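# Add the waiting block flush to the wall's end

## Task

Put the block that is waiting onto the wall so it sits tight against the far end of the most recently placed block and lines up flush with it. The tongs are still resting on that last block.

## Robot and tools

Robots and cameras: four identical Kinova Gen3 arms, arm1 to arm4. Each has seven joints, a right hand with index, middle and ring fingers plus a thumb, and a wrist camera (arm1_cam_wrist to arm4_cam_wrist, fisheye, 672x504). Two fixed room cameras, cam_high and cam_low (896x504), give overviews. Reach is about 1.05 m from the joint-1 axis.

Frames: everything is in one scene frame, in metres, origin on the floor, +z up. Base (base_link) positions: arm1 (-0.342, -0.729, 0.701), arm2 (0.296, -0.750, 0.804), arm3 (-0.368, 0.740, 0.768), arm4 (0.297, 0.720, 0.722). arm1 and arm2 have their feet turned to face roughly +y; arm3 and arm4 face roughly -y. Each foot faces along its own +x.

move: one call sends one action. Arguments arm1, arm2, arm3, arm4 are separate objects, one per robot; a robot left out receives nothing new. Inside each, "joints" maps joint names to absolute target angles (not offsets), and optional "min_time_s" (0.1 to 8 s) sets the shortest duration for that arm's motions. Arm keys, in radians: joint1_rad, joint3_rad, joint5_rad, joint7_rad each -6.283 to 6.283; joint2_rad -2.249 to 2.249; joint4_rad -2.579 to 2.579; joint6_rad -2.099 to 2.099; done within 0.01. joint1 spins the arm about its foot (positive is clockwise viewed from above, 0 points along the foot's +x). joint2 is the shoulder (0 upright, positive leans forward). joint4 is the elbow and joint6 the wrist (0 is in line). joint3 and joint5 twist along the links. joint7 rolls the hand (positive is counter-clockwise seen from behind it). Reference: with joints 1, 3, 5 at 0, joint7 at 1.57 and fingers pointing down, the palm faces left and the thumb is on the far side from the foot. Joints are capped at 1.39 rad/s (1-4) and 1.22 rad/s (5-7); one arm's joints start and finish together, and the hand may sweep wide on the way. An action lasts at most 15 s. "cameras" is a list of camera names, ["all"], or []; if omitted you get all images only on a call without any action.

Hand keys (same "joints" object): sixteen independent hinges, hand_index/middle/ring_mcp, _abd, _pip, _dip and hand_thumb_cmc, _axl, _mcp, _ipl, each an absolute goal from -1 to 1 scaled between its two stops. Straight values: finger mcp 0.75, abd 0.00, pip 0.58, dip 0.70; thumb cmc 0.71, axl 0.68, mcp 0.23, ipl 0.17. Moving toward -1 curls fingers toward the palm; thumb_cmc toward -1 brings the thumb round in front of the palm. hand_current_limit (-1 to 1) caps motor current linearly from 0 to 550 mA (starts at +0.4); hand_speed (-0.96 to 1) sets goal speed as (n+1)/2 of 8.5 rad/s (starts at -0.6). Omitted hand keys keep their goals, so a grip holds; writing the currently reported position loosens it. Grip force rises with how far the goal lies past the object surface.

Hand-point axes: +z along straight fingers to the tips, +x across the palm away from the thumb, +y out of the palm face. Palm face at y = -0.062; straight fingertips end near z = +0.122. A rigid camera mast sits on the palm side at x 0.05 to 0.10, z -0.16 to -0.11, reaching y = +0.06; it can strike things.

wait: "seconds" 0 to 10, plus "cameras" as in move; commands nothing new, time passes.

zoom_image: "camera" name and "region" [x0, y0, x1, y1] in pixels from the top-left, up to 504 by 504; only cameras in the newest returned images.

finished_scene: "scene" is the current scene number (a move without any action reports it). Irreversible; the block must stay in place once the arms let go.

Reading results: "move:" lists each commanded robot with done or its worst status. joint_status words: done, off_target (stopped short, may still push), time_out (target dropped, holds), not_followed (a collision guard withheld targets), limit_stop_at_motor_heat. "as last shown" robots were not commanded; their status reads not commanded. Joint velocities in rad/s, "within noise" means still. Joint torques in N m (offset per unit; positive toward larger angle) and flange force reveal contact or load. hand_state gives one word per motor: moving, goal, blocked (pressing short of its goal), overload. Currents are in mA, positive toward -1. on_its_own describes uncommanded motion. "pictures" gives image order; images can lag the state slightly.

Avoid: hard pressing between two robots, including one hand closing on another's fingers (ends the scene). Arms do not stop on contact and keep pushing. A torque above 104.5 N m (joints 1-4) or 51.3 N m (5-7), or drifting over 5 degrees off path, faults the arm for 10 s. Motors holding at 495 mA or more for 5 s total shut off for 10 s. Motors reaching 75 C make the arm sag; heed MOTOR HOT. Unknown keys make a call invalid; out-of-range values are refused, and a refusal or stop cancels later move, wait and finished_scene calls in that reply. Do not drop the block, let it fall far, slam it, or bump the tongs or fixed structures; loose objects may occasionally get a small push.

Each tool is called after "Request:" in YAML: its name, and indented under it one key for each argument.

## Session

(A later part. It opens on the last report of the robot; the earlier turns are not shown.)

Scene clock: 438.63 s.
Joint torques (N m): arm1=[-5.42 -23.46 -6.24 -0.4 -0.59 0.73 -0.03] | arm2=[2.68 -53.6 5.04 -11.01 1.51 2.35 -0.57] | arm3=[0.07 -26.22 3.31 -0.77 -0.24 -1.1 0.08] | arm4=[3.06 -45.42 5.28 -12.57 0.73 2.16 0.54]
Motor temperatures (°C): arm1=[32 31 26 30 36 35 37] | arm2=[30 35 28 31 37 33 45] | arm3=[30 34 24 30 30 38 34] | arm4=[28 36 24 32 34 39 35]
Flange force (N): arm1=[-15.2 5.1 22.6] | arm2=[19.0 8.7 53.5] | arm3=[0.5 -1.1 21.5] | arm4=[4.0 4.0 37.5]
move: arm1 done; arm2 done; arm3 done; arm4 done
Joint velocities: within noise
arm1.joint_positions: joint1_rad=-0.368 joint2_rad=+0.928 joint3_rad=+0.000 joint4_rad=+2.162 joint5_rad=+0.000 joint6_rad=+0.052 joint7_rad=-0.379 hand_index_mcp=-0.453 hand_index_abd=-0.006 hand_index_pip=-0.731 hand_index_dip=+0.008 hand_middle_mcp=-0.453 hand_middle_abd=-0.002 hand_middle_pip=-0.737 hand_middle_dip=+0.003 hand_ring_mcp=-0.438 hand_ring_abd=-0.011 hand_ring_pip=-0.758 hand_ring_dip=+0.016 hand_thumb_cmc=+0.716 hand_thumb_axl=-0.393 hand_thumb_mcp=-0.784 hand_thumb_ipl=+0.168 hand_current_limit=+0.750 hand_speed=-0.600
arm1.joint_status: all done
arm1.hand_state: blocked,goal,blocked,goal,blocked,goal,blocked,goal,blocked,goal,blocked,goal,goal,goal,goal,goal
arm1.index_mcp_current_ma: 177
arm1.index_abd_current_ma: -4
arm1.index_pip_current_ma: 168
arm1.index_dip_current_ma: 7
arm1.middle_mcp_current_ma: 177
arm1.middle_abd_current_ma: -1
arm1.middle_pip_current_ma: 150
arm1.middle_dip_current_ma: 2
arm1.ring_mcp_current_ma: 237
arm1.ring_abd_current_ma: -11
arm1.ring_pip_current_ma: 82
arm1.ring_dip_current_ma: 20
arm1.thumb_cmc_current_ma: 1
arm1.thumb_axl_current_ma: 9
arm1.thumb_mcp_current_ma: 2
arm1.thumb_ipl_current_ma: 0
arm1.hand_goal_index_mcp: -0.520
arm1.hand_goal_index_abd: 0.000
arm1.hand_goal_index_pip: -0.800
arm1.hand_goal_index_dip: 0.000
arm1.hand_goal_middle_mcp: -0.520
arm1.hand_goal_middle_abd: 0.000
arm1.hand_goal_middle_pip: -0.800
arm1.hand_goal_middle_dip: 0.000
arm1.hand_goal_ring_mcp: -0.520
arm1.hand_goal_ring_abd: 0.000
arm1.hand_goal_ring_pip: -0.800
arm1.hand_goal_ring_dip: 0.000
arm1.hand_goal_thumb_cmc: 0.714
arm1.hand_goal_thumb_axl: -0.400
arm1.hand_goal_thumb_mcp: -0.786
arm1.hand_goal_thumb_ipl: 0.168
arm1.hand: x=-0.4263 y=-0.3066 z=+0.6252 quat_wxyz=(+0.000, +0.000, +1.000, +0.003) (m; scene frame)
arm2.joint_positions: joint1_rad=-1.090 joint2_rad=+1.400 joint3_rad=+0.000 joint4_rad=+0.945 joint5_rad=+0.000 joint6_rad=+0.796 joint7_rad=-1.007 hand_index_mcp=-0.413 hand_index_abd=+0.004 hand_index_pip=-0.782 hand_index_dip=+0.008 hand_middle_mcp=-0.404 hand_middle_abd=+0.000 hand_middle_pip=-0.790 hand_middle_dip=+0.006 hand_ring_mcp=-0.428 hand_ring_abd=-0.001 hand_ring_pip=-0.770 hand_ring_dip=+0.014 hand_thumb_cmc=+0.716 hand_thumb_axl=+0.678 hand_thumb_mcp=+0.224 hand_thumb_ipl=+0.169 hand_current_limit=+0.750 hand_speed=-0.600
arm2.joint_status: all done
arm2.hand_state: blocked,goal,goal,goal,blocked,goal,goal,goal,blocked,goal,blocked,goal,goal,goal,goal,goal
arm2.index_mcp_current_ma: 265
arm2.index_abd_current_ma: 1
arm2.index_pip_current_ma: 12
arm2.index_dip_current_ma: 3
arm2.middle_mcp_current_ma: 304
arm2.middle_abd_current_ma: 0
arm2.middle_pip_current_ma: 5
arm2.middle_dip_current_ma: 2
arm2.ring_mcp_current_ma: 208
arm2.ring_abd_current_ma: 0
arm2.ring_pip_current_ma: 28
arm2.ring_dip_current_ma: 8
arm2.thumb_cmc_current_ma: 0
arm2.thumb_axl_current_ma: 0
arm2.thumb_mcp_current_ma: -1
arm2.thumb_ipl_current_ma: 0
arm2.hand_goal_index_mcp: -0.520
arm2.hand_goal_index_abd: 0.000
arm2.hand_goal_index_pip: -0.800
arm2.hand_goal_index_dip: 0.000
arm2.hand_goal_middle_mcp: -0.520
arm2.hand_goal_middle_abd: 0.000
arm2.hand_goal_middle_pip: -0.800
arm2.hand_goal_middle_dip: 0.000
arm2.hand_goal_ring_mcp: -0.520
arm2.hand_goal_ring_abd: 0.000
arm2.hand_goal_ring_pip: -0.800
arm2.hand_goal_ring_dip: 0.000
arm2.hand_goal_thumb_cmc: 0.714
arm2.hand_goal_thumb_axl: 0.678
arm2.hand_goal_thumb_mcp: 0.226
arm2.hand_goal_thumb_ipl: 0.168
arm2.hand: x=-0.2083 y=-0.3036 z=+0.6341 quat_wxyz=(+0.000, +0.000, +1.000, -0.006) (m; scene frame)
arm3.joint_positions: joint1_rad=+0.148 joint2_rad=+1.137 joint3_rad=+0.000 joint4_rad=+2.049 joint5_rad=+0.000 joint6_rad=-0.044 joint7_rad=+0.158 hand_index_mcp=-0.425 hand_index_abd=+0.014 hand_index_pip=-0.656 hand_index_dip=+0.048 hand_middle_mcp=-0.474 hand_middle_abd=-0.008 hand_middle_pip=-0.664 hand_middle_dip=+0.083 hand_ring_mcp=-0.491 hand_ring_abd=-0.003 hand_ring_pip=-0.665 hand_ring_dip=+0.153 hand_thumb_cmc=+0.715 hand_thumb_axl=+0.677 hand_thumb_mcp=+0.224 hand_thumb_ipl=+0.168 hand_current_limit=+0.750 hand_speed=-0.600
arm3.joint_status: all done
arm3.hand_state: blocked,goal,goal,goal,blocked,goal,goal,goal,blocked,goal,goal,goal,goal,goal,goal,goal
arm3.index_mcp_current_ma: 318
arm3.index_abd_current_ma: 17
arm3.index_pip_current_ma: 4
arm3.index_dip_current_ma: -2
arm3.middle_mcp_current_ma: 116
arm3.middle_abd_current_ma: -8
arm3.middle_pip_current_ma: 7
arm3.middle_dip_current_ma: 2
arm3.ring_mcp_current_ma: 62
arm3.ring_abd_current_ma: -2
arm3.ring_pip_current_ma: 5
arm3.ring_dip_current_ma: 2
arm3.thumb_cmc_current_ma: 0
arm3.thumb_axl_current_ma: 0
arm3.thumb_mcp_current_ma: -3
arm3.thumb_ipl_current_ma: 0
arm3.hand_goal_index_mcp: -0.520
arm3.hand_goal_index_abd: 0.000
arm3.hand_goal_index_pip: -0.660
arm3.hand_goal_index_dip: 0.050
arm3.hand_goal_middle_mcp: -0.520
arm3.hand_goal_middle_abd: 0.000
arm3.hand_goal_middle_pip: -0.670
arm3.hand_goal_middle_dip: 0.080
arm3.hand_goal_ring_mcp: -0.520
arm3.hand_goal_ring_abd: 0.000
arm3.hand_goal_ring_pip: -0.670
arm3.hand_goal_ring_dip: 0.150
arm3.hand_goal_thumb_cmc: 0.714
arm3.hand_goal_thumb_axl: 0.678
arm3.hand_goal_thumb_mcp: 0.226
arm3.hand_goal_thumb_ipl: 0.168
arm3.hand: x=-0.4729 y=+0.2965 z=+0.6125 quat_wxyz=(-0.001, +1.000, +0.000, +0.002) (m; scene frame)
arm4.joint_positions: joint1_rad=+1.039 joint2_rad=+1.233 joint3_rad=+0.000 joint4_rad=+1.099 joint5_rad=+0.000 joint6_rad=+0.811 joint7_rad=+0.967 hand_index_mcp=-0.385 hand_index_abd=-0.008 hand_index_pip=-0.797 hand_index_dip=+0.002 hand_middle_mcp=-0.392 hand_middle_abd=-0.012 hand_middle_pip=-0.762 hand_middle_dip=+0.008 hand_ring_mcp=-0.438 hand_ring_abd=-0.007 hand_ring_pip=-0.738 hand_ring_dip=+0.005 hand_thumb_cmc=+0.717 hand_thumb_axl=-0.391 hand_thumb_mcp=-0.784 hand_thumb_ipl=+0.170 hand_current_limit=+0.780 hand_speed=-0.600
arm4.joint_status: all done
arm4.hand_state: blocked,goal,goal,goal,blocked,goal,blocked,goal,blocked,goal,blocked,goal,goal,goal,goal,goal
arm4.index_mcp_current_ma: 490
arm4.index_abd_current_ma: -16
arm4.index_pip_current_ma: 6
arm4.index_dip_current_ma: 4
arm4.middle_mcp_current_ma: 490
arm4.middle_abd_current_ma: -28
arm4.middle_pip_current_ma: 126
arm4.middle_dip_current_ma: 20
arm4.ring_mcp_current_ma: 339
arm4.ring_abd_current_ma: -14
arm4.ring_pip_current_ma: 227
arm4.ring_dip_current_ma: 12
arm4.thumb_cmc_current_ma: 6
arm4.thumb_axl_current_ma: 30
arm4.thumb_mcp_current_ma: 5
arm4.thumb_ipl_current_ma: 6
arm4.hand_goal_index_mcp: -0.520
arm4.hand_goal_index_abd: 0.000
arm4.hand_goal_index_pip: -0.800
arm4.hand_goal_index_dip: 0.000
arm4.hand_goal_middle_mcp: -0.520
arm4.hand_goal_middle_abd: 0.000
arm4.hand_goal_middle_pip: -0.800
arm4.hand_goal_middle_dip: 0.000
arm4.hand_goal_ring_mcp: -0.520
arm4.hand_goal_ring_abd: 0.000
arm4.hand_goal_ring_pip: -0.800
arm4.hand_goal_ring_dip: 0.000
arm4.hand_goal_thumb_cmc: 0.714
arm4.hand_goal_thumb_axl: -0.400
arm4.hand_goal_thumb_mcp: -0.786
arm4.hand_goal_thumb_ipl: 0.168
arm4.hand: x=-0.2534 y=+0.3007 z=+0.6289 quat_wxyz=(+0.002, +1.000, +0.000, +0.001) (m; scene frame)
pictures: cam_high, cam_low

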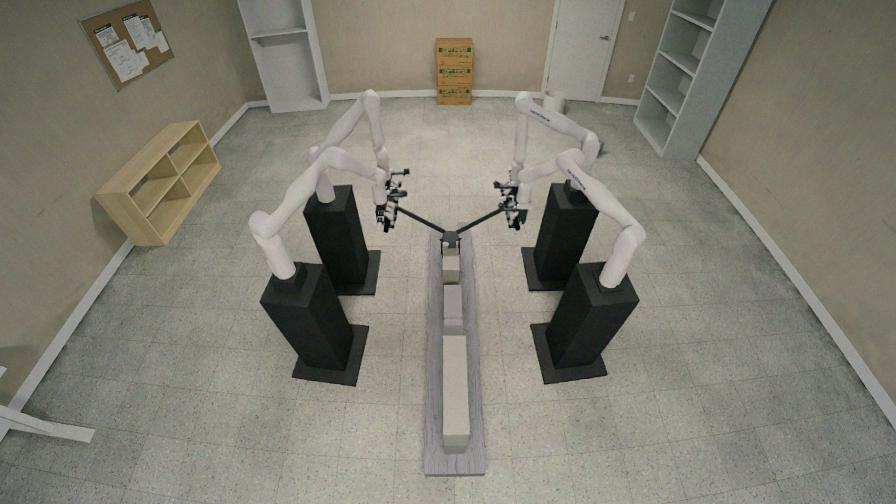

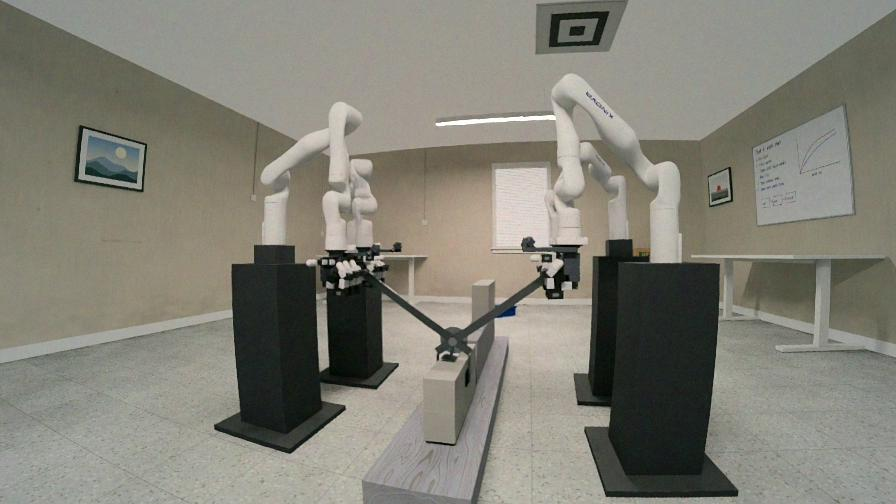

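Request:
move:
  arm1: {"joints": {"joint2_rad": 0.8492, "joint4_rad": 2.1737, "joint6_rad": 0.1187}, "min_time_s": 2}
  arm2: {"joints": {"joint2_rad": 1.3446, "joint4_rad": 0.9793, "joint6_rad": 0.8177}, "min_time_s": 2}
  arm3: {"joints": {"joint2_rad": 1.0623, "joint4_rad": 2.0785, "joint6_rad": 0.0008}, "min_time_s": 2}
  arm4: {"joints": {"joint2_rad": 1.1821, "joint4_rad": 1.1132, "joint6_rad": 0.8463}, "min_time_s": 2}
  cameras: ["cam_high", "cam_low"]

Request:
zoom_image:
  camera: "cam_low"
  region: [360, 300, 490, 460]

Request:
zoom_image:
  camera: "cam_high"
  region: [380, 180, 520, 360]

Scene clock: 453.70 s.
Joint torques (N m): arm1=[-6.07 -22.96 -6.87 0.03 -0.94 1.34 -0.04] | arm2=[4.54 -54.46 6.75 -12.78 2.28 1.42 -0.43] | arm3=[-0.55 -26.56 2.58 -2.99 -0.08 -1.71 0.15] | arm4=[3.21 -45.45 5.33 -12.57 0.74 2.62 0.56]
Motor temperatures (°C): arm1=[32 31 26 30 36 35 37] | arm2=[30 36 28 31 37 33 45] | arm3=[30 35 24 30 30 38 34] | arm4=[28 37 24 32 34 39 35]
Flange force (N): arm1=[-16.1 8.6 24.5] | arm2=[17.9 4.1 52.0] | arm3=[-0.3 -4.2 20.8] | arm4=[3.1 5.0 38.6]
move: arm1 done; arm2 done; arm3 done; arm4 done
Joint velocities: within noise
arm1.joint_positions: joint1_rad=-0.368 joint2_rad=+0.849 joint3_rad=+0.000 joint4_rad=+2.174 joint5_rad=+0.000 joint6_rad=+0.119 joint7_rad=-0.379 hand_index_mcp=-0.452 hand_index_abd=-0.006 hand_index_pip=-0.732 hand_index_dip=+0.007 hand_middle_mcp=-0.452 hand_middle_abd=-0.002 hand_middle_pip=-0.737 hand_middle_dip=+0.003 hand_ring_mcp=-0.438 hand_ring_abd=-0.011 hand_ring_pip=-0.758 hand_ring_dip=+0.016 hand_thumb_cmc=+0.716 hand_thumb_axl=-0.393 hand_thumb_mcp=-0.784 hand_thumb_ipl=+0.168 hand_current_limit=+0.750 hand_speed=-0.600
arm1.joint_status: all done
arm1.hand_state: blocked,goal,blocked,goal,blocked,goal,blocked,goal,blocked,goal,blocked,goal,goal,goal,goal,goal
arm1.index_mcp_current_ma: 183
arm1.index_abd_current_ma: -4
arm1.index_pip_current_ma: 165
arm1.index_dip_current_ma: 7
arm1.middle_mcp_current_ma: 182
arm1.middle_abd_current_ma: -1
arm1.middle_pip_current_ma: 148
arm1.middle_dip_current_ma: 2
arm1.ring_mcp_current_ma: 237
arm1.ring_abd_current_ma: -11
arm1.ring_pip_current_ma: 82
arm1.ring_dip_current_ma: 20
arm1.thumb_cmc_current_ma: 1
arm1.thumb_axl_current_ma: 9
arm1.thumb_mcp_current_ma: 2
arm1.thumb_ipl_current_ma: 0
arm1.hand_goal_index_mcp: -0.520
arm1.hand_goal_index_abd: 0.000
arm1.hand_goal_index_pip: -0.800
arm1.hand_goal_index_dip: 0.000
arm1.hand_goal_middle_mcp: -0.520
arm1.hand_goal_middle_abd: 0.000
arm1.hand_goal_middle_pip: -0.800
arm1.hand_goal_middle_dip: 0.000
arm1.hand_goal_ring_mcp: -0.520
arm1.hand_goal_ring_abd: 0.000
arm1.hand_goal_ring_pip: -0.800
arm1.hand_goal_ring_dip: 0.000
arm1.hand_goal_thumb_cmc: 0.714
arm1.hand_goal_thumb_axl: -0.400
arm1.hand_goal_thumb_mcp: -0.786
arm1.hand_goal_thumb_ipl: 0.168
arm1.hand: x=-0.4263 y=-0.3068 z=+0.6527 quat_wxyz=(+0.000, +0.000, +1.000, +0.003) (m; scene frame)
arm2.joint_positions: joint1_rad=-1.090 joint2_rad=+1.345 joint3_rad=+0.000 joint4_rad=+0.979 joint5_rad=+0.000 joint6_rad=+0.818 joint7_rad=-1.007 hand_index_mcp=-0.412 hand_index_abd=+0.004 hand_index_pip=-0.783 hand_index_dip=+0.008 hand_middle_mcp=-0.404 hand_middle_abd=+0.000 hand_middle_pip=-0.790 hand_middle_dip=+0.006 hand_ring_mcp=-0.428 hand_ring_abd=-0.001 hand_ring_pip=-0.770 hand_ring_dip=+0.014 hand_thumb_cmc=+0.716 hand_thumb_axl=+0.678 hand_thumb_mcp=+0.224 hand_thumb_ipl=+0.169 hand_current_limit=+0.750 hand_speed=-0.600
arm2.joint_status: all done
arm2.hand_state: blocked,goal,goal,goal,blocked,goal,goal,goal,blocked,goal,blocked,goal,goal,goal,goal,goal
arm2.index_mcp_current_ma: 269
arm2.index_abd_current_ma: 1
arm2.index_pip_current_ma: 11
arm2.index_dip_current_ma: 3
arm2.middle_mcp_current_ma: 304
arm2.middle_abd_current_ma: 0
arm2.middle_pip_current_ma: 5
arm2.middle_dip_current_ma: 2
arm2.ring_mcp_current_ma: 208
arm2.ring_abd_current_ma: 0
arm2.ring_pip_current_ma: 28
arm2.ring_dip_current_ma: 8
arm2.thumb_cmc_current_ma: 0
arm2.thumb_axl_current_ma: 0
arm2.thumb_mcp_current_ma: -1
arm2.thumb_ipl_current_ma: 0
arm2.hand_goal_index_mcp: -0.520
arm2.hand_goal_index_abd: 0.000
arm2.hand_goal_index_pip: -0.800
arm2.hand_goal_index_dip: 0.000
arm2.hand_goal_middle_mcp: -0.520
arm2.hand_goal_middle_abd: 0.000
arm2.hand_goal_middle_pip: -0.800
arm2.hand_goal_middle_dip: 0.000
arm2.hand_goal_ring_mcp: -0.520
arm2.hand_goal_ring_abd: 0.000
arm2.hand_goal_ring_pip: -0.800
arm2.hand_goal_ring_dip: 0.000
arm2.hand_goal_thumb_cmc: 0.714
arm2.hand_goal_thumb_axl: 0.678
arm2.hand_goal_thumb_mcp: 0.226
arm2.hand_goal_thumb_ipl: 0.168
arm2.hand: x=-0.2084 y=-0.3032 z=+0.6616 quat_wxyz=(+0.000, +0.000, +1.000, -0.006) (m; scene frame)
arm3.joint_positions: joint1_rad=+0.148 joint2_rad=+1.062 joint3_rad=+0.000 joint4_rad=+2.078 joint5_rad=+0.000 joint6_rad=+0.001 joint7_rad=+0.158 hand_index_mcp=-0.423 hand_index_abd=+0.014 hand_index_pip=-0.656 hand_index_dip=+0.048 hand_middle_mcp=-0.473 hand_middle_abd=-0.006 hand_middle_pip=-0.666 hand_middle_dip=+0.083 hand_ring_mcp=-0.491 hand_ring_abd=-0.003 hand_ring_pip=-0.665 hand_ring_dip=+0.153 hand_thumb_cmc=+0.715 hand_thumb_axl=+0.677 hand_thumb_mcp=+0.224 hand_thumb_ipl=+0.168 hand_current_limit=+0.750 hand_speed=-0.600
arm3.joint_status: all done
arm3.hand_state: blocked,goal,goal,goal,blocked,goal,goal,goal,blocked,goal,goal,goal,goal,goal,goal,goal
arm3.index_mcp_current_ma: 324
arm3.index_abd_current_ma: 17
arm3.index_pip_current_ma: 4
arm3.index_dip_current_ma: -2
arm3.middle_mcp_current_ma: 121
arm3.middle_abd_current_ma: -5
arm3.middle_pip_current_ma: 4
arm3.middle_dip_current_ma: 2
arm3.ring_mcp_current_ma: 63
arm3.ring_abd_current_ma: -2
arm3.ring_pip_current_ma: 5
arm3.ring_dip_current_ma: 2
arm3.thumb_cmc_current_ma: 0
arm3.thumb_axl_current_ma: 0
arm3.thumb_mcp_current_ma: -3
arm3.thumb_ipl_current_ma: 0
arm3.hand_goal_index_mcp: -0.520
arm3.hand_goal_index_abd: 0.000
arm3.hand_goal_index_pip: -0.660
arm3.hand_goal_index_dip: 0.050
arm3.hand_goal_middle_mcp: -0.520
arm3.hand_goal_middle_abd: 0.000
arm3.hand_goal_middle_pip: -0.670
arm3.hand_goal_middle_dip: 0.080
arm3.hand_goal_ring_mcp: -0.520
arm3.hand_goal_ring_abd: 0.000
arm3.hand_goal_ring_pip: -0.670
arm3.hand_goal_ring_dip: 0.150
arm3.hand_goal_thumb_cmc: 0.714
arm3.hand_goal_thumb_axl: 0.678
arm3.hand_goal_thumb_mcp: 0.226
arm3.hand_goal_thumb_ipl: 0.168
arm3.hand: x=-0.4731 y=+0.2964 z=+0.6400 quat_wxyz=(-0.001, +1.000, +0.000, +0.002) (m; scene frame)
arm4.joint_positions: joint1_rad=+1.039 joint2_rad=+1.184 joint3_rad=+0.000 joint4_rad=+1.113 joint5_rad=+0.000 joint6_rad=+0.846 joint7_rad=+0.967 hand_index_mcp=-0.385 hand_index_abd=-0.008 hand_index_pip=-0.797 hand_index_dip=+0.002 hand_middle_mcp=-0.392 hand_middle_abd=-0.012 hand_middle_pip=-0.762 hand_middle_dip=+0.008 hand_ring_mcp=-0.436 hand_ring_abd=-0.007 hand_ring_pip=-0.739 hand_ring_dip=+0.005 hand_thumb_cmc=+0.717 hand_thumb_axl=-0.391 hand_thumb_mcp=-0.784 hand_thumb_ipl=+0.170 hand_current_limit=+0.780 hand_speed=-0.600
arm4.joint_status: all done
arm4.hand_state: blocked,goal,goal,goal,blocked,goal,blocked,goal,blocked,goal,blocked,goal,goal,goal,goal,goal
arm4.index_mcp_current_ma: 489
arm4.index_abd_current_ma: -16
arm4.index_pip_current_ma: 6
arm4.index_dip_current_ma: 4
arm4.middle_mcp_current_ma: 489
arm4.middle_abd_current_ma: -28
arm4.middle_pip_current_ma: 124
arm4.middle_dip_current_ma: 20
arm4.ring_mcp_current_ma: 346
arm4.ring_abd_current_ma: -14
arm4.ring_pip_current_ma: 222
arm4.ring_dip_current_ma: 12
arm4.thumb_cmc_current_ma: 6
arm4.thumb_axl_current_ma: 30
arm4.thumb_mcp_current_ma: 5
arm4.thumb_ipl_current_ma: 6
arm4.hand_goal_index_mcp: -0.520
arm4.hand_goal_index_abd: 0.000
arm4.hand_goal_index_pip: -0.800
arm4.hand_goal_index_dip: 0.000
arm4.hand_goal_middle_mcp: -0.520
arm4.hand_goal_middle_abd: 0.000
arm4.hand_goal_middle_pip: -0.800
arm4.hand_goal_middle_dip: 0.000
arm4.hand_goal_ring_mcp: -0.520
arm4.hand_goal_ring_abd: 0.000
arm4.hand_goal_ring_pip: -0.800
arm4.hand_goal_ring_dip: 0.000
arm4.hand_goal_thumb_cmc: 0.714
arm4.hand_goal_thumb_axl: -0.400
arm4.hand_goal_thumb_mcp: -0.786
arm4.hand_goal_thumb_ipl: 0.168
arm4.hand: x=-0.2534 y=+0.3009 z=+0.6562 quat_wxyz=(+0.001, +1.000, +0.000, +0.002) (m; scene frame)
pictures: cam_high, cam_low

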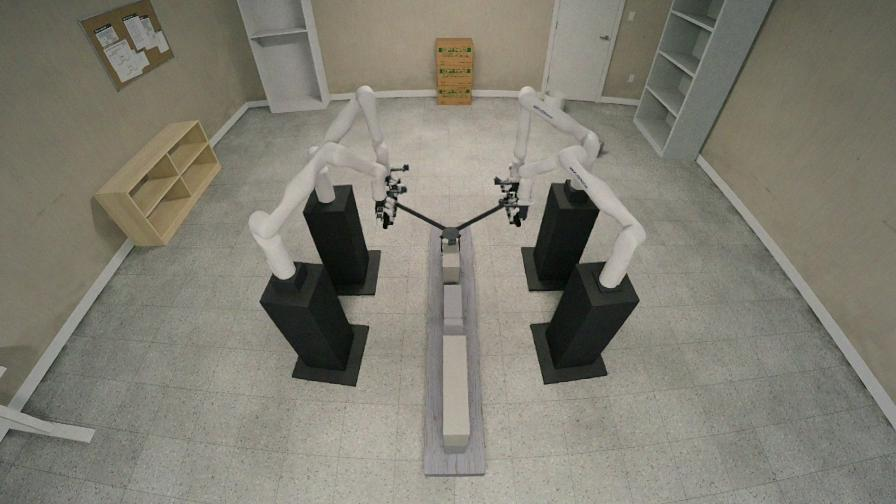

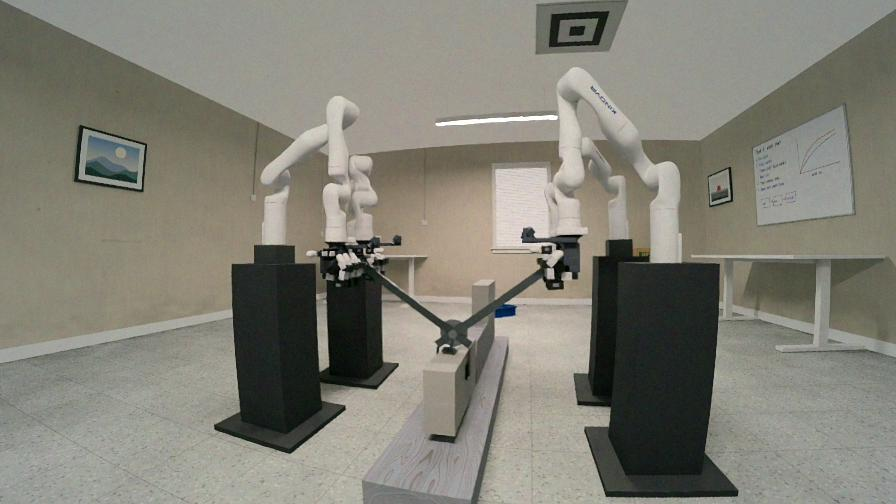

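Scaled by 3.150 from the camera's 896x504 image, which has a finer 1280x720 frame.

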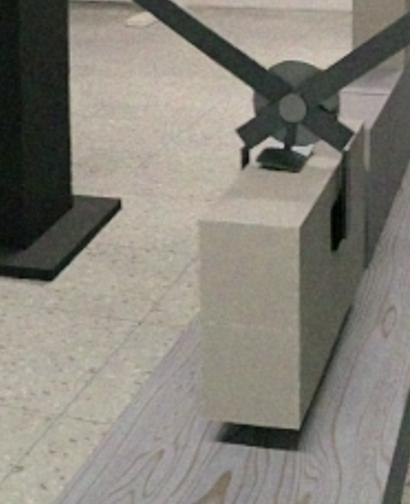

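Scaled by 2.800 from the camera's 896x504 image, which has a finer 1280x720 frame.

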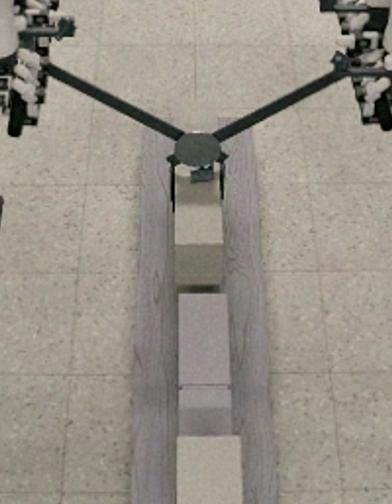

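Request:
move:
  arm1: {"joints": {"joint2_rad": 0.7707, "joint4_rad": 2.1788, "joint6_rad": 0.192}, "min_time_s": 1.8}
  arm2: {"joints": {"joint2_rad": 1.2919, "joint4_rad": 1.006, "joint6_rad": 0.8437}, "min_time_s": 1.8}
  arm3: {"joints": {"joint2_rad": 0.987, "joint4_rad": 2.1013, "joint6_rad": 0.0533}, "min_time_s": 1.8}
  arm4: {"joints": {"joint2_rad": 1.1351, "joint4_rad": 1.1213, "joint6_rad": 0.8852}, "min_time_s": 1.8}

Request:
move:
  arm1: {"joints": {"joint2_rad": 0.6933, "joint4_rad": 2.177, "joint6_rad": 0.2713}, "min_time_s": 1.8}
  arm2: {"joints": {"joint2_rad": 1.2417, "joint4_rad": 1.0254, "joint6_rad": 0.8745}, "min_time_s": 1.8}
  arm3: {"joints": {"joint2_rad": 0.9111, "joint4_rad": 2.1178, "joint6_rad": 0.1127}, "min_time_s": 1.8}
  arm4: {"joints": {"joint2_rad": 1.0903, "joint4_rad": 1.1231, "joint6_rad": 0.9282}, "min_time_s": 1.8}

Request:
move:
  arm1: {"joints": {"joint2_rad": 0.6179, "joint4_rad": 2.1683, "joint6_rad": 0.3555}, "min_time_s": 1.8}
  arm2: {"joints": {"joint2_rad": 1.1939, "joint4_rad": 1.0379, "joint6_rad": 0.9098}, "min_time_s": 1.8}
  arm3: {"joints": {"joint2_rad": 0.8352, "joint4_rad": 2.1277, "joint6_rad": 0.1787}, "min_time_s": 1.8}
  arm4: {"joints": {"joint2_rad": 1.0482, "joint4_rad": 1.1185, "joint6_rad": 0.9749}, "min_time_s": 1.8}
  cameras: ["cam_low"]

Scene clock: 457.60 s.
Joint torques (N m): arm1=[-6.41 -22.53 -7.01 -0.24 -1.27 1.75 -0.02] | arm2=[5.86 -55.19 8.03 -14.5 2.94 0.63 -0.28] | arm3=[-1.37 -27 1.63 -5.13 0.02 -2.33 0.25] | arm4=[3.43 -45.55 5.4 -12.92 0.81 2.89 0.59]
Motor temperatures (°C): arm1=[32 31 26 30 36 35 37] | arm2=[30 37 28 31 37 33 45] | arm3=[30 35 24 30 30 38 34] | arm4=[28 38 24 32 34 39 35]
Flange force (N): arm1=[-16.3 10.7 25.6] | arm2=[16.6 0.4 50.9] | arm3=[-1.9 -6.8 20.9] | arm4=[2.9 5.6 39.5]
move: arm1 done; arm2 done; arm3 done; arm4 done
Joint velocities: within noise
arm1.joint_positions: joint1_rad=-0.368 joint2_rad=+0.771 joint3_rad=+0.000 joint4_rad=+2.179 joint5_rad=+0.000 joint6_rad=+0.192 joint7_rad=-0.379 hand_index_mcp=-0.451 hand_index_abd=-0.006 hand_index_pip=-0.732 hand_index_dip=+0.007 hand_middle_mcp=-0.451 hand_middle_abd=-0.002 hand_middle_pip=-0.738 hand_middle_dip=+0.003 hand_ring_mcp=-0.438 hand_ring_abd=-0.011 hand_ring_pip=-0.758 hand_ring_dip=+0.016 hand_thumb_cmc=+0.716 hand_thumb_axl=-0.393 hand_thumb_mcp=-0.784 hand_thumb_ipl=+0.168 hand_current_limit=+0.750 hand_speed=-0.600
arm1.joint_status: all done
arm1.hand_state: blocked,goal,blocked,goal,blocked,goal,blocked,goal,blocked,goal,blocked,goal,goal,goal,goal,goal
arm1.index_mcp_current_ma: 187
arm1.index_abd_current_ma: -4
arm1.index_pip_current_ma: 165
arm1.index_dip_current_ma: 6
arm1.middle_mcp_current_ma: 185
arm1.middle_abd_current_ma: -1
arm1.middle_pip_current_ma: 147
arm1.middle_dip_current_ma: 2
arm1.ring_mcp_current_ma: 237
arm1.ring_abd_current_ma: -11
arm1.ring_pip_current_ma: 82
arm1.ring_dip_current_ma: 20
arm1.thumb_cmc_current_ma: 1
arm1.thumb_axl_current_ma: 9
arm1.thumb_mcp_current_ma: 2
arm1.thumb_ipl_current_ma: 0
arm1.hand_goal_index_mcp: -0.520
arm1.hand_goal_index_abd: 0.000
arm1.hand_goal_index_pip: -0.800
arm1.hand_goal_index_dip: 0.000
arm1.hand_goal_middle_mcp: -0.520
arm1.hand_goal_middle_abd: 0.000
arm1.hand_goal_middle_pip: -0.800
arm1.hand_goal_middle_dip: 0.000
arm1.hand_goal_ring_mcp: -0.520
arm1.hand_goal_ring_abd: 0.000
arm1.hand_goal_ring_pip: -0.800
arm1.hand_goal_ring_dip: 0.000
arm1.hand_goal_thumb_cmc: 0.714
arm1.hand_goal_thumb_axl: -0.400
arm1.hand_goal_thumb_mcp: -0.786
arm1.hand_goal_thumb_ipl: 0.168
arm1.hand: x=-0.4263 y=-0.3069 z=+0.6802 quat_wxyz=(+0.000, +0.000, +1.000, +0.003) (m; scene frame)
arm2.joint_positions: joint1_rad=-1.090 joint2_rad=+1.292 joint3_rad=+0.000 joint4_rad=+1.006 joint5_rad=+0.000 joint6_rad=+0.844 joint7_rad=-1.007 hand_index_mcp=-0.411 hand_index_abd=+0.004 hand_index_pip=-0.783 hand_index_dip=+0.008 hand_middle_mcp=-0.404 hand_middle_abd=+0.000 hand_middle_pip=-0.790 hand_middle_dip=+0.006 hand_ring_mcp=-0.428 hand_ring_abd=-0.001 hand_ring_pip=-0.770 hand_ring_dip=+0.014 hand_thumb_cmc=+0.716 hand_thumb_axl=+0.678 hand_thumb_mcp=+0.224 hand_thumb_ipl=+0.169 hand_current_limit=+0.750 hand_speed=-0.600
arm2.joint_status: all done
arm2.hand_state: blocked,goal,goal,goal,blocked,goal,goal,goal,blocked,goal,blocked,goal,goal,goal,goal,goal
arm2.index_mcp_current_ma: 272
arm2.index_abd_current_ma: 1
arm2.index_pip_current_ma: 11
arm2.index_dip_current_ma: 3
arm2.middle_mcp_current_ma: 304
arm2.middle_abd_current_ma: 0
arm2.middle_pip_current_ma: 5
arm2.middle_dip_current_ma: 2
arm2.ring_mcp_current_ma: 208
arm2.ring_abd_current_ma: 0
arm2.ring_pip_current_ma: 28
arm2.ring_dip_current_ma: 8
arm2.thumb_cmc_current_ma: 0
arm2.thumb_axl_current_ma: 0
arm2.thumb_mcp_current_ma: -1
arm2.thumb_ipl_current_ma: 0
arm2.hand_goal_index_mcp: -0.520
arm2.hand_goal_index_abd: 0.000
arm2.hand_goal_index_pip: -0.800
arm2.hand_goal_index_dip: 0.000
arm2.hand_goal_middle_mcp: -0.520
arm2.hand_goal_middle_abd: 0.000
arm2.hand_goal_middle_pip: -0.800
arm2.hand_goal_middle_dip: 0.000
arm2.hand_goal_ring_mcp: -0.520
arm2.hand_goal_ring_abd: 0.000
arm2.hand_goal_ring_pip: -0.800
arm2.hand_goal_ring_dip: 0.000
arm2.hand_goal_thumb_cmc: 0.714
arm2.hand_goal_thumb_axl: 0.678
arm2.hand_goal_thumb_mcp: 0.226
arm2.hand_goal_thumb_ipl: 0.168
arm2.hand: x=-0.2084 y=-0.3029 z=+0.6891 quat_wxyz=(+0.000, +0.000, +1.000, -0.006) (m; scene frame)
arm3.joint_positions: joint1_rad=+0.148 joint2_rad=+0.987 joint3_rad=+0.000 joint4_rad=+2.101 joint5_rad=+0.000 joint6_rad=+0.053 joint7_rad=+0.158 hand_index_mcp=-0.423 hand_index_abd=+0.014 hand_index_pip=-0.656 hand_index_dip=+0.048 hand_middle_mcp=-0.472 hand_middle_abd=-0.004 hand_middle_pip=-0.666 hand_middle_dip=+0.083 hand_ring_mcp=-0.491 hand_ring_abd=-0.003 hand_ring_pip=-0.665 hand_ring_dip=+0.153 hand_thumb_cmc=+0.715 hand_thumb_axl=+0.677 hand_thumb_mcp=+0.224 hand_thumb_ipl=+0.168 hand_current_limit=+0.750 hand_speed=-0.600
arm3.joint_status: all done
arm3.hand_state: blocked,goal,goal,goal,blocked,goal,goal,goal,blocked,goal,goal,goal,goal,goal,goal,goal
arm3.index_mcp_current_ma: 324
arm3.index_abd_current_ma: 17
arm3.index_pip_current_ma: 4
arm3.index_dip_current_ma: -2
arm3.middle_mcp_current_ma: 123
arm3.middle_abd_current_ma: -3
arm3.middle_pip_current_ma: 4
arm3.middle_dip_current_ma: 2
arm3.ring_mcp_current_ma: 63
arm3.ring_abd_current_ma: -2
arm3.ring_pip_current_ma: 5
arm3.ring_dip_current_ma: 2
arm3.thumb_cmc_current_ma: 0
arm3.thumb_axl_current_ma: 0
arm3.thumb_mcp_current_ma: -3
arm3.thumb_ipl_current_ma: 0
arm3.hand_goal_index_mcp: -0.520
arm3.hand_goal_index_abd: 0.000
arm3.hand_goal_index_pip: -0.660
arm3.hand_goal_index_dip: 0.050
arm3.hand_goal_middle_mcp: -0.520
arm3.hand_goal_middle_abd: 0.000
arm3.hand_goal_middle_pip: -0.670
arm3.hand_goal_middle_dip: 0.080
arm3.hand_goal_ring_mcp: -0.520
arm3.hand_goal_ring_abd: 0.000
arm3.hand_goal_ring_pip: -0.670
arm3.hand_goal_ring_dip: 0.150
arm3.hand_goal_thumb_cmc: 0.714
arm3.hand_goal_thumb_axl: 0.678
arm3.hand_goal_thumb_mcp: 0.226
arm3.hand_goal_thumb_ipl: 0.168
arm3.hand: x=-0.4732 y=+0.2963 z=+0.6675 quat_wxyz=(-0.001, +1.000, +0.000, +0.002) (m; scene frame)
arm4.joint_positions: joint1_rad=+1.039 joint2_rad=+1.138 joint3_rad=+0.000 joint4_rad=+1.121 joint5_rad=+0.000 joint6_rad=+0.885 joint7_rad=+0.967 hand_index_mcp=-0.385 hand_index_abd=-0.008 hand_index_pip=-0.797 hand_index_dip=+0.002 hand_middle_mcp=-0.392 hand_middle_abd=-0.012 hand_middle_pip=-0.763 hand_middle_dip=+0.008 hand_ring_mcp=-0.435 hand_ring_abd=-0.007 hand_ring_pip=-0.740 hand_ring_dip=+0.005 hand_thumb_cmc=+0.717 hand_thumb_axl=-0.391 hand_thumb_mcp=-0.784 hand_thumb_ipl=+0.170 hand_current_limit=+0.780 hand_speed=-0.600
arm4.joint_status: all done
arm4.hand_state: blocked,goal,goal,goal,blocked,goal,blocked,goal,blocked,goal,blocked,goal,goal,goal,goal,goal
arm4.index_mcp_current_ma: 490
arm4.index_abd_current_ma: -16
arm4.index_pip_current_ma: 6
arm4.index_dip_current_ma: 4
arm4.middle_mcp_current_ma: 490
arm4.middle_abd_current_ma: -28
arm4.middle_pip_current_ma: 124
arm4.middle_dip_current_ma: 20
arm4.ring_mcp_current_ma: 351
arm4.ring_abd_current_ma: -14
arm4.ring_pip_current_ma: 218
arm4.ring_dip_current_ma: 12
arm4.thumb_cmc_current_ma: 6
arm4.thumb_axl_current_ma: 30
arm4.thumb_mcp_current_ma: 5
arm4.thumb_ipl_current_ma: 6
arm4.hand_goal_index_mcp: -0.520
arm4.hand_goal_index_abd: 0.000
arm4.hand_goal_index_pip: -0.800
arm4.hand_goal_index_dip: 0.000
arm4.hand_goal_middle_mcp: -0.520
arm4.hand_goal_middle_abd: 0.000
arm4.hand_goal_middle_pip: -0.800
arm4.hand_goal_middle_dip: 0.000
arm4.hand_goal_ring_mcp: -0.520
arm4.hand_goal_ring_abd: 0.000
arm4.hand_goal_ring_pip: -0.800
arm4.hand_goal_ring_dip: 0.000
arm4.hand_goal_thumb_cmc: 0.714
arm4.hand_goal_thumb_axl: -0.400
arm4.hand_goal_thumb_mcp: -0.786
arm4.hand_goal_thumb_ipl: 0.168
arm4.hand: x=-0.2534 y=+0.3010 z=+0.6834 quat_wxyz=(+0.001, +1.000, +0.000, +0.002) (m; scene frame)
pictures: none

Scene clock: 459.70 s.
Joint torques (N m): arm1=[-6.75 -21.84 -7.32 0.48 -1.65 2.61 0.06] | arm2=[7.16 -55.99 9.16 -16.66 3.67 -0.52 -0.09] | arm3=[-1.96 -27.02 0.73 -7.21 0.16 -2.83 0.35] | arm4=[3.79 -45.53 5.65 -12.88 0.96 3.4 0.6]
Motor temperatures (°C): arm1=[32 31 26 30 36 35 37] | arm2=[30 37 28 31 37 33 45] | arm3=[30 35 24 30 30 38 34] | arm4=[28 38 24 32 34 39 35]
Flange force (N): arm1=[-15.6 15.0 26.9] | arm2=[14.7 -3.7 49.5] | arm3=[-2.7 -9.3 20.7] | arm4=[1.7 7.1 40.5]
move: arm1 done; arm2 done; arm3 done; arm4 done
Joint velocities: within noise
arm1.joint_positions: joint1_rad=-0.368 joint2_rad=+0.693 joint3_rad=+0.000 joint4_rad=+2.177 joint5_rad=+0.000 joint6_rad=+0.271 joint7_rad=-0.379 hand_index_mcp=-0.449 hand_index_abd=-0.005 hand_index_pip=-0.732 hand_index_dip=+0.007 hand_middle_mcp=-0.450 hand_middle_abd=-0.002 hand_middle_pip=-0.738 hand_middle_dip=+0.003 hand_ring_mcp=-0.438 hand_ring_abd=-0.011 hand_ring_pip=-0.758 hand_ring_dip=+0.016 hand_thumb_cmc=+0.716 hand_thumb_axl=-0.393 hand_thumb_mcp=-0.784 hand_thumb_ipl=+0.168 hand_current_limit=+0.750 hand_speed=-0.600
arm1.joint_status: all done
arm1.hand_state: blocked,goal,blocked,goal,blocked,goal,blocked,goal,blocked,goal,blocked,goal,goal,goal,goal,goal
arm1.index_mcp_current_ma: 193
arm1.index_abd_current_ma: -4
arm1.index_pip_current_ma: 165
arm1.index_dip_current_ma: 6
arm1.middle_mcp_current_ma: 190
arm1.middle_abd_current_ma: -1
arm1.middle_pip_current_ma: 147
arm1.middle_dip_current_ma: 2
arm1.ring_mcp_current_ma: 237
arm1.ring_abd_current_ma: -11
arm1.ring_pip_current_ma: 82
arm1.ring_dip_current_ma: 20
arm1.thumb_cmc_current_ma: 1
arm1.thumb_axl_current_ma: 9
arm1.thumb_mcp_current_ma: 2
arm1.thumb_ipl_current_ma: 0
arm1.hand_goal_index_mcp: -0.520
arm1.hand_goal_index_abd: 0.000
arm1.hand_goal_index_pip: -0.800
arm1.hand_goal_index_dip: 0.000
arm1.hand_goal_middle_mcp: -0.520
arm1.hand_goal_middle_abd: 0.000
arm1.hand_goal_middle_pip: -0.800
arm1.hand_goal_middle_dip: 0.000
arm1.hand_goal_ring_mcp: -0.520
arm1.hand_goal_ring_abd: 0.000
arm1.hand_goal_ring_pip: -0.800
arm1.hand_goal_ring_dip: 0.000
arm1.hand_goal_thumb_cmc: 0.714
arm1.hand_goal_thumb_axl: -0.400
arm1.hand_goal_thumb_mcp: -0.786
arm1.hand_goal_thumb_ipl: 0.168
arm1.hand: x=-0.4263 y=-0.3071 z=+0.7077 quat_wxyz=(+0.000, +0.000, +1.000, +0.003) (m; scene frame)
arm2.joint_positions: joint1_rad=-1.090 joint2_rad=+1.242 joint3_rad=+0.000 joint4_rad=+1.025 joint5_rad=+0.000 joint6_rad=+0.875 joint7_rad=-1.007 hand_index_mcp=-0.411 hand_index_abd=+0.003 hand_index_pip=-0.784 hand_index_dip=+0.007 hand_middle_mcp=-0.404 hand_middle_abd=+0.000 hand_middle_pip=-0.790 hand_middle_dip=+0.006 hand_ring_mcp=-0.428 hand_ring_abd=-0.001 hand_ring_pip=-0.770 hand_ring_dip=+0.014 hand_thumb_cmc=+0.716 hand_thumb_axl=+0.678 hand_thumb_mcp=+0.224 hand_thumb_ipl=+0.169 hand_current_limit=+0.750 hand_speed=-0.600
arm2.joint_status: all done
arm2.hand_state: blocked,goal,goal,goal,blocked,goal,goal,goal,blocked,goal,blocked,goal,goal,goal,goal,goal
arm2.index_mcp_current_ma: 274
arm2.index_abd_current_ma: 0
arm2.index_pip_current_ma: 10
arm2.index_dip_current_ma: 3
arm2.middle_mcp_current_ma: 304
arm2.middle_abd_current_ma: 0
arm2.middle_pip_current_ma: 5
arm2.middle_dip_current_ma: 2
arm2.ring_mcp_current_ma: 208
arm2.ring_abd_current_ma: 0
arm2.ring_pip_current_ma: 28
arm2.ring_dip_current_ma: 8
arm2.thumb_cmc_current_ma: 0
arm2.thumb_axl_current_ma: 0
arm2.thumb_mcp_current_ma: -1
arm2.thumb_ipl_current_ma: 0
arm2.hand_goal_index_mcp: -0.520
arm2.hand_goal_index_abd: 0.000
arm2.hand_goal_index_pip: -0.800
arm2.hand_goal_index_dip: 0.000
arm2.hand_goal_middle_mcp: -0.520
arm2.hand_goal_middle_abd: 0.000
arm2.hand_goal_middle_pip: -0.800
arm2.hand_goal_middle_dip: 0.000
arm2.hand_goal_ring_mcp: -0.520
arm2.hand_goal_ring_abd: 0.000
arm2.hand_goal_ring_pip: -0.800
arm2.hand_goal_ring_dip: 0.000
arm2.hand_goal_thumb_cmc: 0.714
arm2.hand_goal_thumb_axl: 0.678
arm2.hand_goal_thumb_mcp: 0.226
arm2.hand_goal_thumb_ipl: 0.168
arm2.hand: x=-0.2083 y=-0.3026 z=+0.7166 quat_wxyz=(+0.000, +0.000, +1.000, -0.006) (m; scene frame)
arm3.joint_positions: joint1_rad=+0.148 joint2_rad=+0.911 joint3_rad=+0.000 joint4_rad=+2.118 joint5_rad=+0.000 joint6_rad=+0.113 joint7_rad=+0.158 hand_index_mcp=-0.423 hand_index_abd=+0.014 hand_index_pip=-0.656 hand_index_dip=+0.048 hand_middle_mcp=-0.471 hand_middle_abd=-0.002 hand_middle_pip=-0.666 hand_middle_dip=+0.083 hand_ring_mcp=-0.492 hand_ring_abd=-0.003 hand_ring_pip=-0.665 hand_ring_dip=+0.153 hand_thumb_cmc=+0.715 hand_thumb_axl=+0.677 hand_thumb_mcp=+0.224 hand_thumb_ipl=+0.168 hand_current_limit=+0.750 hand_speed=-0.600
arm3.joint_status: all done
arm3.hand_state: blocked,goal,goal,goal,blocked,goal,goal,goal,blocked,goal,goal,goal,goal,goal,goal,goal
arm3.index_mcp_current_ma: 324
arm3.index_abd_current_ma: 17
arm3.index_pip_current_ma: 4
arm3.index_dip_current_ma: -2
arm3.middle_mcp_current_ma: 125
arm3.middle_abd_current_ma: -1
arm3.middle_pip_current_ma: 3
arm3.middle_dip_current_ma: 2
arm3.ring_mcp_current_ma: 60
arm3.ring_abd_current_ma: -2
arm3.ring_pip_current_ma: 5
arm3.ring_dip_current_ma: 2
arm3.thumb_cmc_current_ma: 0
arm3.thumb_axl_current_ma: 0
arm3.thumb_mcp_current_ma: -3
arm3.thumb_ipl_current_ma: 0
arm3.hand_goal_index_mcp: -0.520
arm3.hand_goal_index_abd: 0.000
arm3.hand_goal_index_pip: -0.660
arm3.hand_goal_index_dip: 0.050
arm3.hand_goal_middle_mcp: -0.520
arm3.hand_goal_middle_abd: 0.000
arm3.hand_goal_middle_pip: -0.670
arm3.hand_goal_middle_dip: 0.080
arm3.hand_goal_ring_mcp: -0.520
arm3.hand_goal_ring_abd: 0.000
arm3.hand_goal_ring_pip: -0.670
arm3.hand_goal_ring_dip: 0.150
arm3.hand_goal_thumb_cmc: 0.714
arm3.hand_goal_thumb_axl: 0.678
arm3.hand_goal_thumb_mcp: 0.226
arm3.hand_goal_thumb_ipl: 0.168
arm3.hand: x=-0.4733 y=+0.2962 z=+0.6950 quat_wxyz=(-0.001, +1.000, +0.000, +0.002) (m; scene frame)
arm4.joint_positions: joint1_rad=+1.039 joint2_rad=+1.093 joint3_rad=+0.000 joint4_rad=+1.123 joint5_rad=+0.000 joint6_rad=+0.928 joint7_rad=+0.967 hand_index_mcp=-0.385 hand_index_abd=-0.008 hand_index_pip=-0.797 hand_index_dip=+0.002 hand_middle_mcp=-0.391 hand_middle_abd=-0.013 hand_middle_pip=-0.763 hand_middle_dip=+0.008 hand_ring_mcp=-0.434 hand_ring_abd=-0.007 hand_ring_pip=-0.741 hand_ring_dip=+0.005 hand_thumb_cmc=+0.717 hand_thumb_axl=-0.391 hand_thumb_mcp=-0.784 hand_thumb_ipl=+0.170 hand_current_limit=+0.780 hand_speed=-0.600
arm4.joint_status: all done
arm4.hand_state: blocked,goal,goal,goal,blocked,goal,blocked,goal,blocked,goal,blocked,goal,goal,goal,goal,goal
arm4.index_mcp_current_ma: 490
arm4.index_abd_current_ma: -16
arm4.index_pip_current_ma: 6
arm4.index_dip_current_ma: 4
arm4.middle_mcp_current_ma: 489
arm4.middle_abd_current_ma: -29
arm4.middle_pip_current_ma: 122
arm4.middle_dip_current_ma: 20
arm4.ring_mcp_current_ma: 360
arm4.ring_abd_current_ma: -14
arm4.ring_pip_current_ma: 213
arm4.ring_dip_current_ma: 12
arm4.thumb_cmc_current_ma: 6
arm4.thumb_axl_current_ma: 30
arm4.thumb_mcp_current_ma: 5
arm4.thumb_ipl_current_ma: 6
arm4.hand_goal_index_mcp: -0.520
arm4.hand_goal_index_abd: 0.000
arm4.hand_goal_index_pip: -0.800
arm4.hand_goal_index_dip: 0.000
arm4.hand_goal_middle_mcp: -0.520
arm4.hand_goal_middle_abd: 0.000
arm4.hand_goal_middle_pip: -0.800
arm4.hand_goal_middle_dip: 0.000
arm4.hand_goal_ring_mcp: -0.520
arm4.hand_goal_ring_abd: 0.000
arm4.hand_goal_ring_pip: -0.800
arm4.hand_goal_ring_dip: 0.000
arm4.hand_goal_thumb_cmc: 0.714
arm4.hand_goal_thumb_axl: -0.400
arm4.hand_goal_thumb_mcp: -0.786
arm4.hand_goal_thumb_ipl: 0.168
arm4.hand: x=-0.2534 y=+0.3012 z=+0.7107 quat_wxyz=(+0.001, +1.000, +0.000, +0.002) (m; scene frame)
pictures: none

Scene clock: 461.80 s.
Joint torques (N m): arm1=[-6.99 -21.32 -7.43 0.68 -2.07 3.36 0.11] | arm2=[8.5 -56.79 10.36 -18.92 4.46 -1.62 0.11] | arm3=[-2.8 -27 -0.23 -9.45 0.17 -3.39 0.46] | arm4=[3.97 -45.63 5.76 -13.33 1.01 3.64 0.6]
Motor temperatures (°C): arm1=[32 31 26 30 36 35 37] | arm2=[30 37 28 31 37 33 45] | arm3=[30 35 24 30 30 38 34] | arm4=[28 38 24 32 34 39 35]
Flange force (N): arm1=[-15.1 18.3 27.9] | arm2=[12.7 -8.0 48.6] | arm3=[-4.2 -12.0 20.7] | arm4=[1.5 7.6 41.1]
move: arm1 done; arm2 done; arm3 done; arm4 done
Joint velocities: within noise
arm1.joint_positions: joint1_rad=-0.368 joint2_rad=+0.618 joint3_rad=+0.000 joint4_rad=+2.168 joint5_rad=+0.000 joint6_rad=+0.355 joint7_rad=-0.379 hand_index_mcp=-0.448 hand_index_abd=-0.005 hand_index_pip=-0.732 hand_index_dip=+0.006 hand_middle_mcp=-0.449 hand_middle_abd=-0.002 hand_middle_pip=-0.738 hand_middle_dip=+0.003 hand_ring_mcp=-0.438 hand_ring_abd=-0.011 hand_ring_pip=-0.758 hand_ring_dip=+0.016 hand_thumb_cmc=+0.716 hand_thumb_axl=-0.393 hand_thumb_mcp=-0.784 hand_thumb_ipl=+0.168 hand_current_limit=+0.750 hand_speed=-0.600
arm1.joint_status: all done
arm1.hand_state: blocked,goal,blocked,goal,blocked,goal,blocked,goal,blocked,goal,blocked,goal,goal,goal,goal,goal
arm1.index_mcp_current_ma: 198
arm1.index_abd_current_ma: -3
arm1.index_pip_current_ma: 165
arm1.index_dip_current_ma: 6
arm1.middle_mcp_current_ma: 194
arm1.middle_abd_current_ma: -1
arm1.middle_pip_current_ma: 147
arm1.middle_dip_current_ma: 2
arm1.ring_mcp_current_ma: 237
arm1.ring_abd_current_ma: -11
arm1.ring_pip_current_ma: 82
arm1.ring_dip_current_ma: 20
arm1.thumb_cmc_current_ma: 1
arm1.thumb_axl_current_ma: 9
arm1.thumb_mcp_current_ma: 2
arm1.thumb_ipl_current_ma: 0
arm1.hand_goal_index_mcp: -0.520
arm1.hand_goal_index_abd: 0.000
arm1.hand_goal_index_pip: -0.800
arm1.hand_goal_index_dip: 0.000
arm1.hand_goal_middle_mcp: -0.520
arm1.hand_goal_middle_abd: 0.000
arm1.hand_goal_middle_pip: -0.800
arm1.hand_goal_middle_dip: 0.000
arm1.hand_goal_ring_mcp: -0.520
arm1.hand_goal_ring_abd: 0.000
arm1.hand_goal_ring_pip: -0.800
arm1.hand_goal_ring_dip: 0.000
arm1.hand_goal_thumb_cmc: 0.714
arm1.hand_goal_thumb_axl: -0.400
arm1.hand_goal_thumb_mcp: -0.786
arm1.hand_goal_thumb_ipl: 0.168
arm1.hand: x=-0.4264 y=-0.3073 z=+0.7351 quat_wxyz=(+0.000, +0.000, +1.000, +0.003) (m; scene frame)
arm2.joint_positions: joint1_rad=-1.090 joint2_rad=+1.194 joint3_rad=+0.000 joint4_rad=+1.038 joint5_rad=+0.000 joint6_rad=+0.910 joint7_rad=-1.007 hand_index_mcp=-0.411 hand_index_abd=+0.002 hand_index_pip=-0.785 hand_index_dip=+0.007 hand_middle_mcp=-0.404 hand_middle_abd=+0.000 hand_middle_pip=-0.790 hand_middle_dip=+0.006 hand_ring_mcp=-0.428 hand_ring_abd=-0.001 hand_ring_pip=-0.770 hand_ring_dip=+0.014 hand_thumb_cmc=+0.716 hand_thumb_axl=+0.678 hand_thumb_mcp=+0.224 hand_thumb_ipl=+0.169 hand_current_limit=+0.750 hand_speed=-0.600
arm2.joint_status: all done
arm2.hand_state: blocked,goal,goal,goal,blocked,goal,goal,goal,blocked,goal,blocked,goal,goal,goal,goal,goal
arm2.index_mcp_current_ma: 275
arm2.index_abd_current_ma: 0
arm2.index_pip_current_ma: 9
arm2.index_dip_current_ma: 2
arm2.middle_mcp_current_ma: 304
arm2.middle_abd_current_ma: 0
arm2.middle_pip_current_ma: 5
arm2.middle_dip_current_ma: 2
arm2.ring_mcp_current_ma: 208
arm2.ring_abd_current_ma: 0
arm2.ring_pip_current_ma: 28
arm2.ring_dip_current_ma: 8
arm2.thumb_cmc_current_ma: 0
arm2.thumb_axl_current_ma: 0
arm2.thumb_mcp_current_ma: -1
arm2.thumb_ipl_current_ma: 0
arm2.hand_goal_index_mcp: -0.520
arm2.hand_goal_index_abd: 0.000
arm2.hand_goal_index_pip: -0.800
arm2.hand_goal_index_dip: 0.000
arm2.hand_goal_middle_mcp: -0.520
arm2.hand_goal_middle_abd: 0.000
arm2.hand_goal_middle_pip: -0.800
arm2.hand_goal_middle_dip: 0.000
arm2.hand_goal_ring_mcp: -0.520
arm2.hand_goal_ring_abd: 0.000
arm2.hand_goal_ring_pip: -0.800
arm2.hand_goal_ring_dip: 0.000
arm2.hand_goal_thumb_cmc: 0.714
arm2.hand_goal_thumb_axl: 0.678
arm2.hand_goal_thumb_mcp: 0.226
arm2.hand_goal_thumb_ipl: 0.168
arm2.hand: x=-0.2084 y=-0.3022 z=+0.7441 quat_wxyz=(+0.000, +0.000, +1.000, -0.006) (m; scene frame)
arm3.joint_positions: joint1_rad=+0.148 joint2_rad=+0.835 joint3_rad=+0.000 joint4_rad=+2.128 joint5_rad=+0.000 joint6_rad=+0.179 joint7_rad=+0.158 hand_index_mcp=-0.423 hand_index_abd=+0.014 hand_index_pip=-0.656 hand_index_dip=+0.048 hand_middle_mcp=-0.471 hand_middle_abd=-0.001 hand_middle_pip=-0.667 hand_middle_dip=+0.083 hand_ring_mcp=-0.493 hand_ring_abd=-0.003 hand_ring_pip=-0.665 hand_ring_dip=+0.153 hand_thumb_cmc=+0.715 hand_thumb_axl=+0.677 hand_thumb_mcp=+0.224 hand_thumb_ipl=+0.168 hand_current_limit=+0.750 hand_speed=-0.600
arm3.joint_status: all done
arm3.hand_state: blocked,goal,goal,goal,blocked,goal,goal,goal,blocked,goal,goal,goal,goal,goal,goal,goal
arm3.index_mcp_current_ma: 324
arm3.index_abd_current_ma: 17
arm3.index_pip_current_ma: 4
arm3.index_dip_current_ma: -2
arm3.middle_mcp_current_ma: 126
arm3.middle_abd_current_ma: 0
arm3.middle_pip_current_ma: 3
arm3.middle_dip_current_ma: 2
arm3.ring_mcp_current_ma: 56
arm3.ring_abd_current_ma: -2
arm3.ring_pip_current_ma: 5
arm3.ring_dip_current_ma: 2
arm3.thumb_cmc_current_ma: 0
arm3.thumb_axl_current_ma: 0
arm3.thumb_mcp_current_ma: -3
arm3.thumb_ipl_current_ma: 0
arm3.hand_goal_index_mcp: -0.520
arm3.hand_goal_index_abd: 0.000
arm3.hand_goal_index_pip: -0.660
arm3.hand_goal_index_dip: 0.050
arm3.hand_goal_middle_mcp: -0.520
arm3.hand_goal_middle_abd: 0.000
arm3.hand_goal_middle_pip: -0.670
arm3.hand_goal_middle_dip: 0.080
arm3.hand_goal_ring_mcp: -0.520
arm3.hand_goal_ring_abd: 0.000
arm3.hand_goal_ring_pip: -0.670
arm3.hand_goal_ring_dip: 0.150
arm3.hand_goal_thumb_cmc: 0.714
arm3.hand_goal_thumb_axl: 0.678
arm3.hand_goal_thumb_mcp: 0.226
arm3.hand_goal_thumb_ipl: 0.168
arm3.hand: x=-0.4734 y=+0.2962 z=+0.7225 quat_wxyz=(-0.001, +1.000, +0.000, +0.002) (m; scene frame)
arm4.joint_positions: joint1_rad=+1.039 joint2_rad=+1.051 joint3_rad=+0.000 joint4_rad=+1.118 joint5_rad=+0.000 joint6_rad=+0.975 joint7_rad=+0.967 hand_index_mcp=-0.385 hand_index_abd=-0.008 hand_index_pip=-0.797 hand_index_dip=+0.002 hand_middle_mcp=-0.390 hand_middle_abd=-0.013 hand_middle_pip=-0.763 hand_middle_dip=+0.008 hand_ring_mcp=-0.432 hand_ring_abd=-0.007 hand_ring_pip=-0.742 hand_ring_dip=+0.005 hand_thumb_cmc=+0.717 hand_thumb_axl=-0.391 hand_thumb_mcp=-0.784 hand_thumb_ipl=+0.170 hand_current_limit=+0.780 hand_speed=-0.600
arm4.joint_status: all done
arm4.hand_state: blocked,goal,goal,goal,blocked,goal,blocked,goal,blocked,goal,blocked,goal,goal,goal,goal,goal
arm4.index_mcp_current_ma: 490
arm4.index_abd_current_ma: -16
arm4.index_pip_current_ma: 6
arm4.index_dip_current_ma: 4
arm4.middle_mcp_current_ma: 489
arm4.middle_abd_current_ma: -31
arm4.middle_pip_current_ma: 121
arm4.middle_dip_current_ma: 20
arm4.ring_mcp_current_ma: 367
arm4.ring_abd_current_ma: -14
arm4.ring_pip_current_ma: 208
arm4.ring_dip_current_ma: 12
arm4.thumb_cmc_current_ma: 6
arm4.thumb_axl_current_ma: 30
arm4.thumb_mcp_current_ma: 5
arm4.thumb_ipl_current_ma: 6
arm4.hand_goal_index_mcp: -0.520
arm4.hand_goal_index_abd: 0.000
arm4.hand_goal_index_pip: -0.800
arm4.hand_goal_index_dip: 0.000
arm4.hand_goal_middle_mcp: -0.520
arm4.hand_goal_middle_abd: 0.000
arm4.hand_goal_middle_pip: -0.800
arm4.hand_goal_middle_dip: 0.000
arm4.hand_goal_ring_mcp: -0.520
arm4.hand_goal_ring_abd: 0.000
arm4.hand_goal_ring_pip: -0.800
arm4.hand_goal_ring_dip: 0.000
arm4.hand_goal_thumb_cmc: 0.714
arm4.hand_goal_thumb_axl: -0.400
arm4.hand_goal_thumb_mcp: -0.786
arm4.hand_goal_thumb_ipl: 0.168
arm4.hand: x=-0.2534 y=+0.3013 z=+0.7380 quat_wxyz=(+0.001, +1.000, +0.000, +0.002) (m; scene frame)
pictures: cam_low

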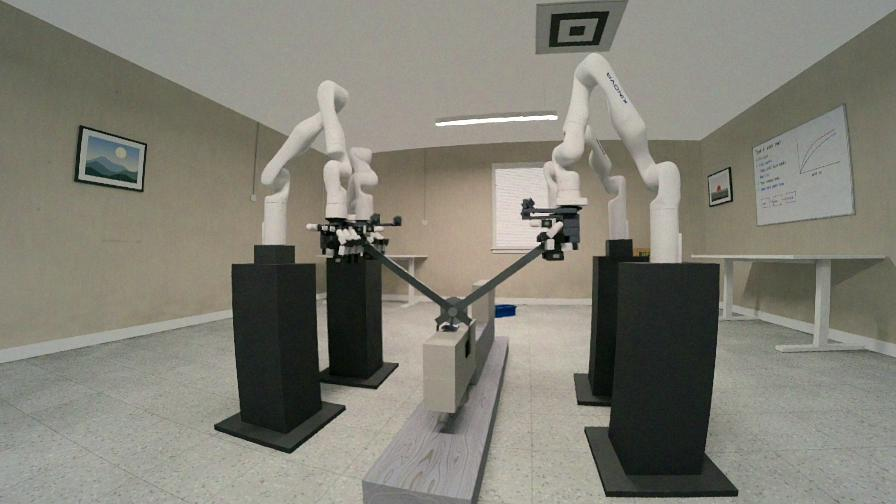

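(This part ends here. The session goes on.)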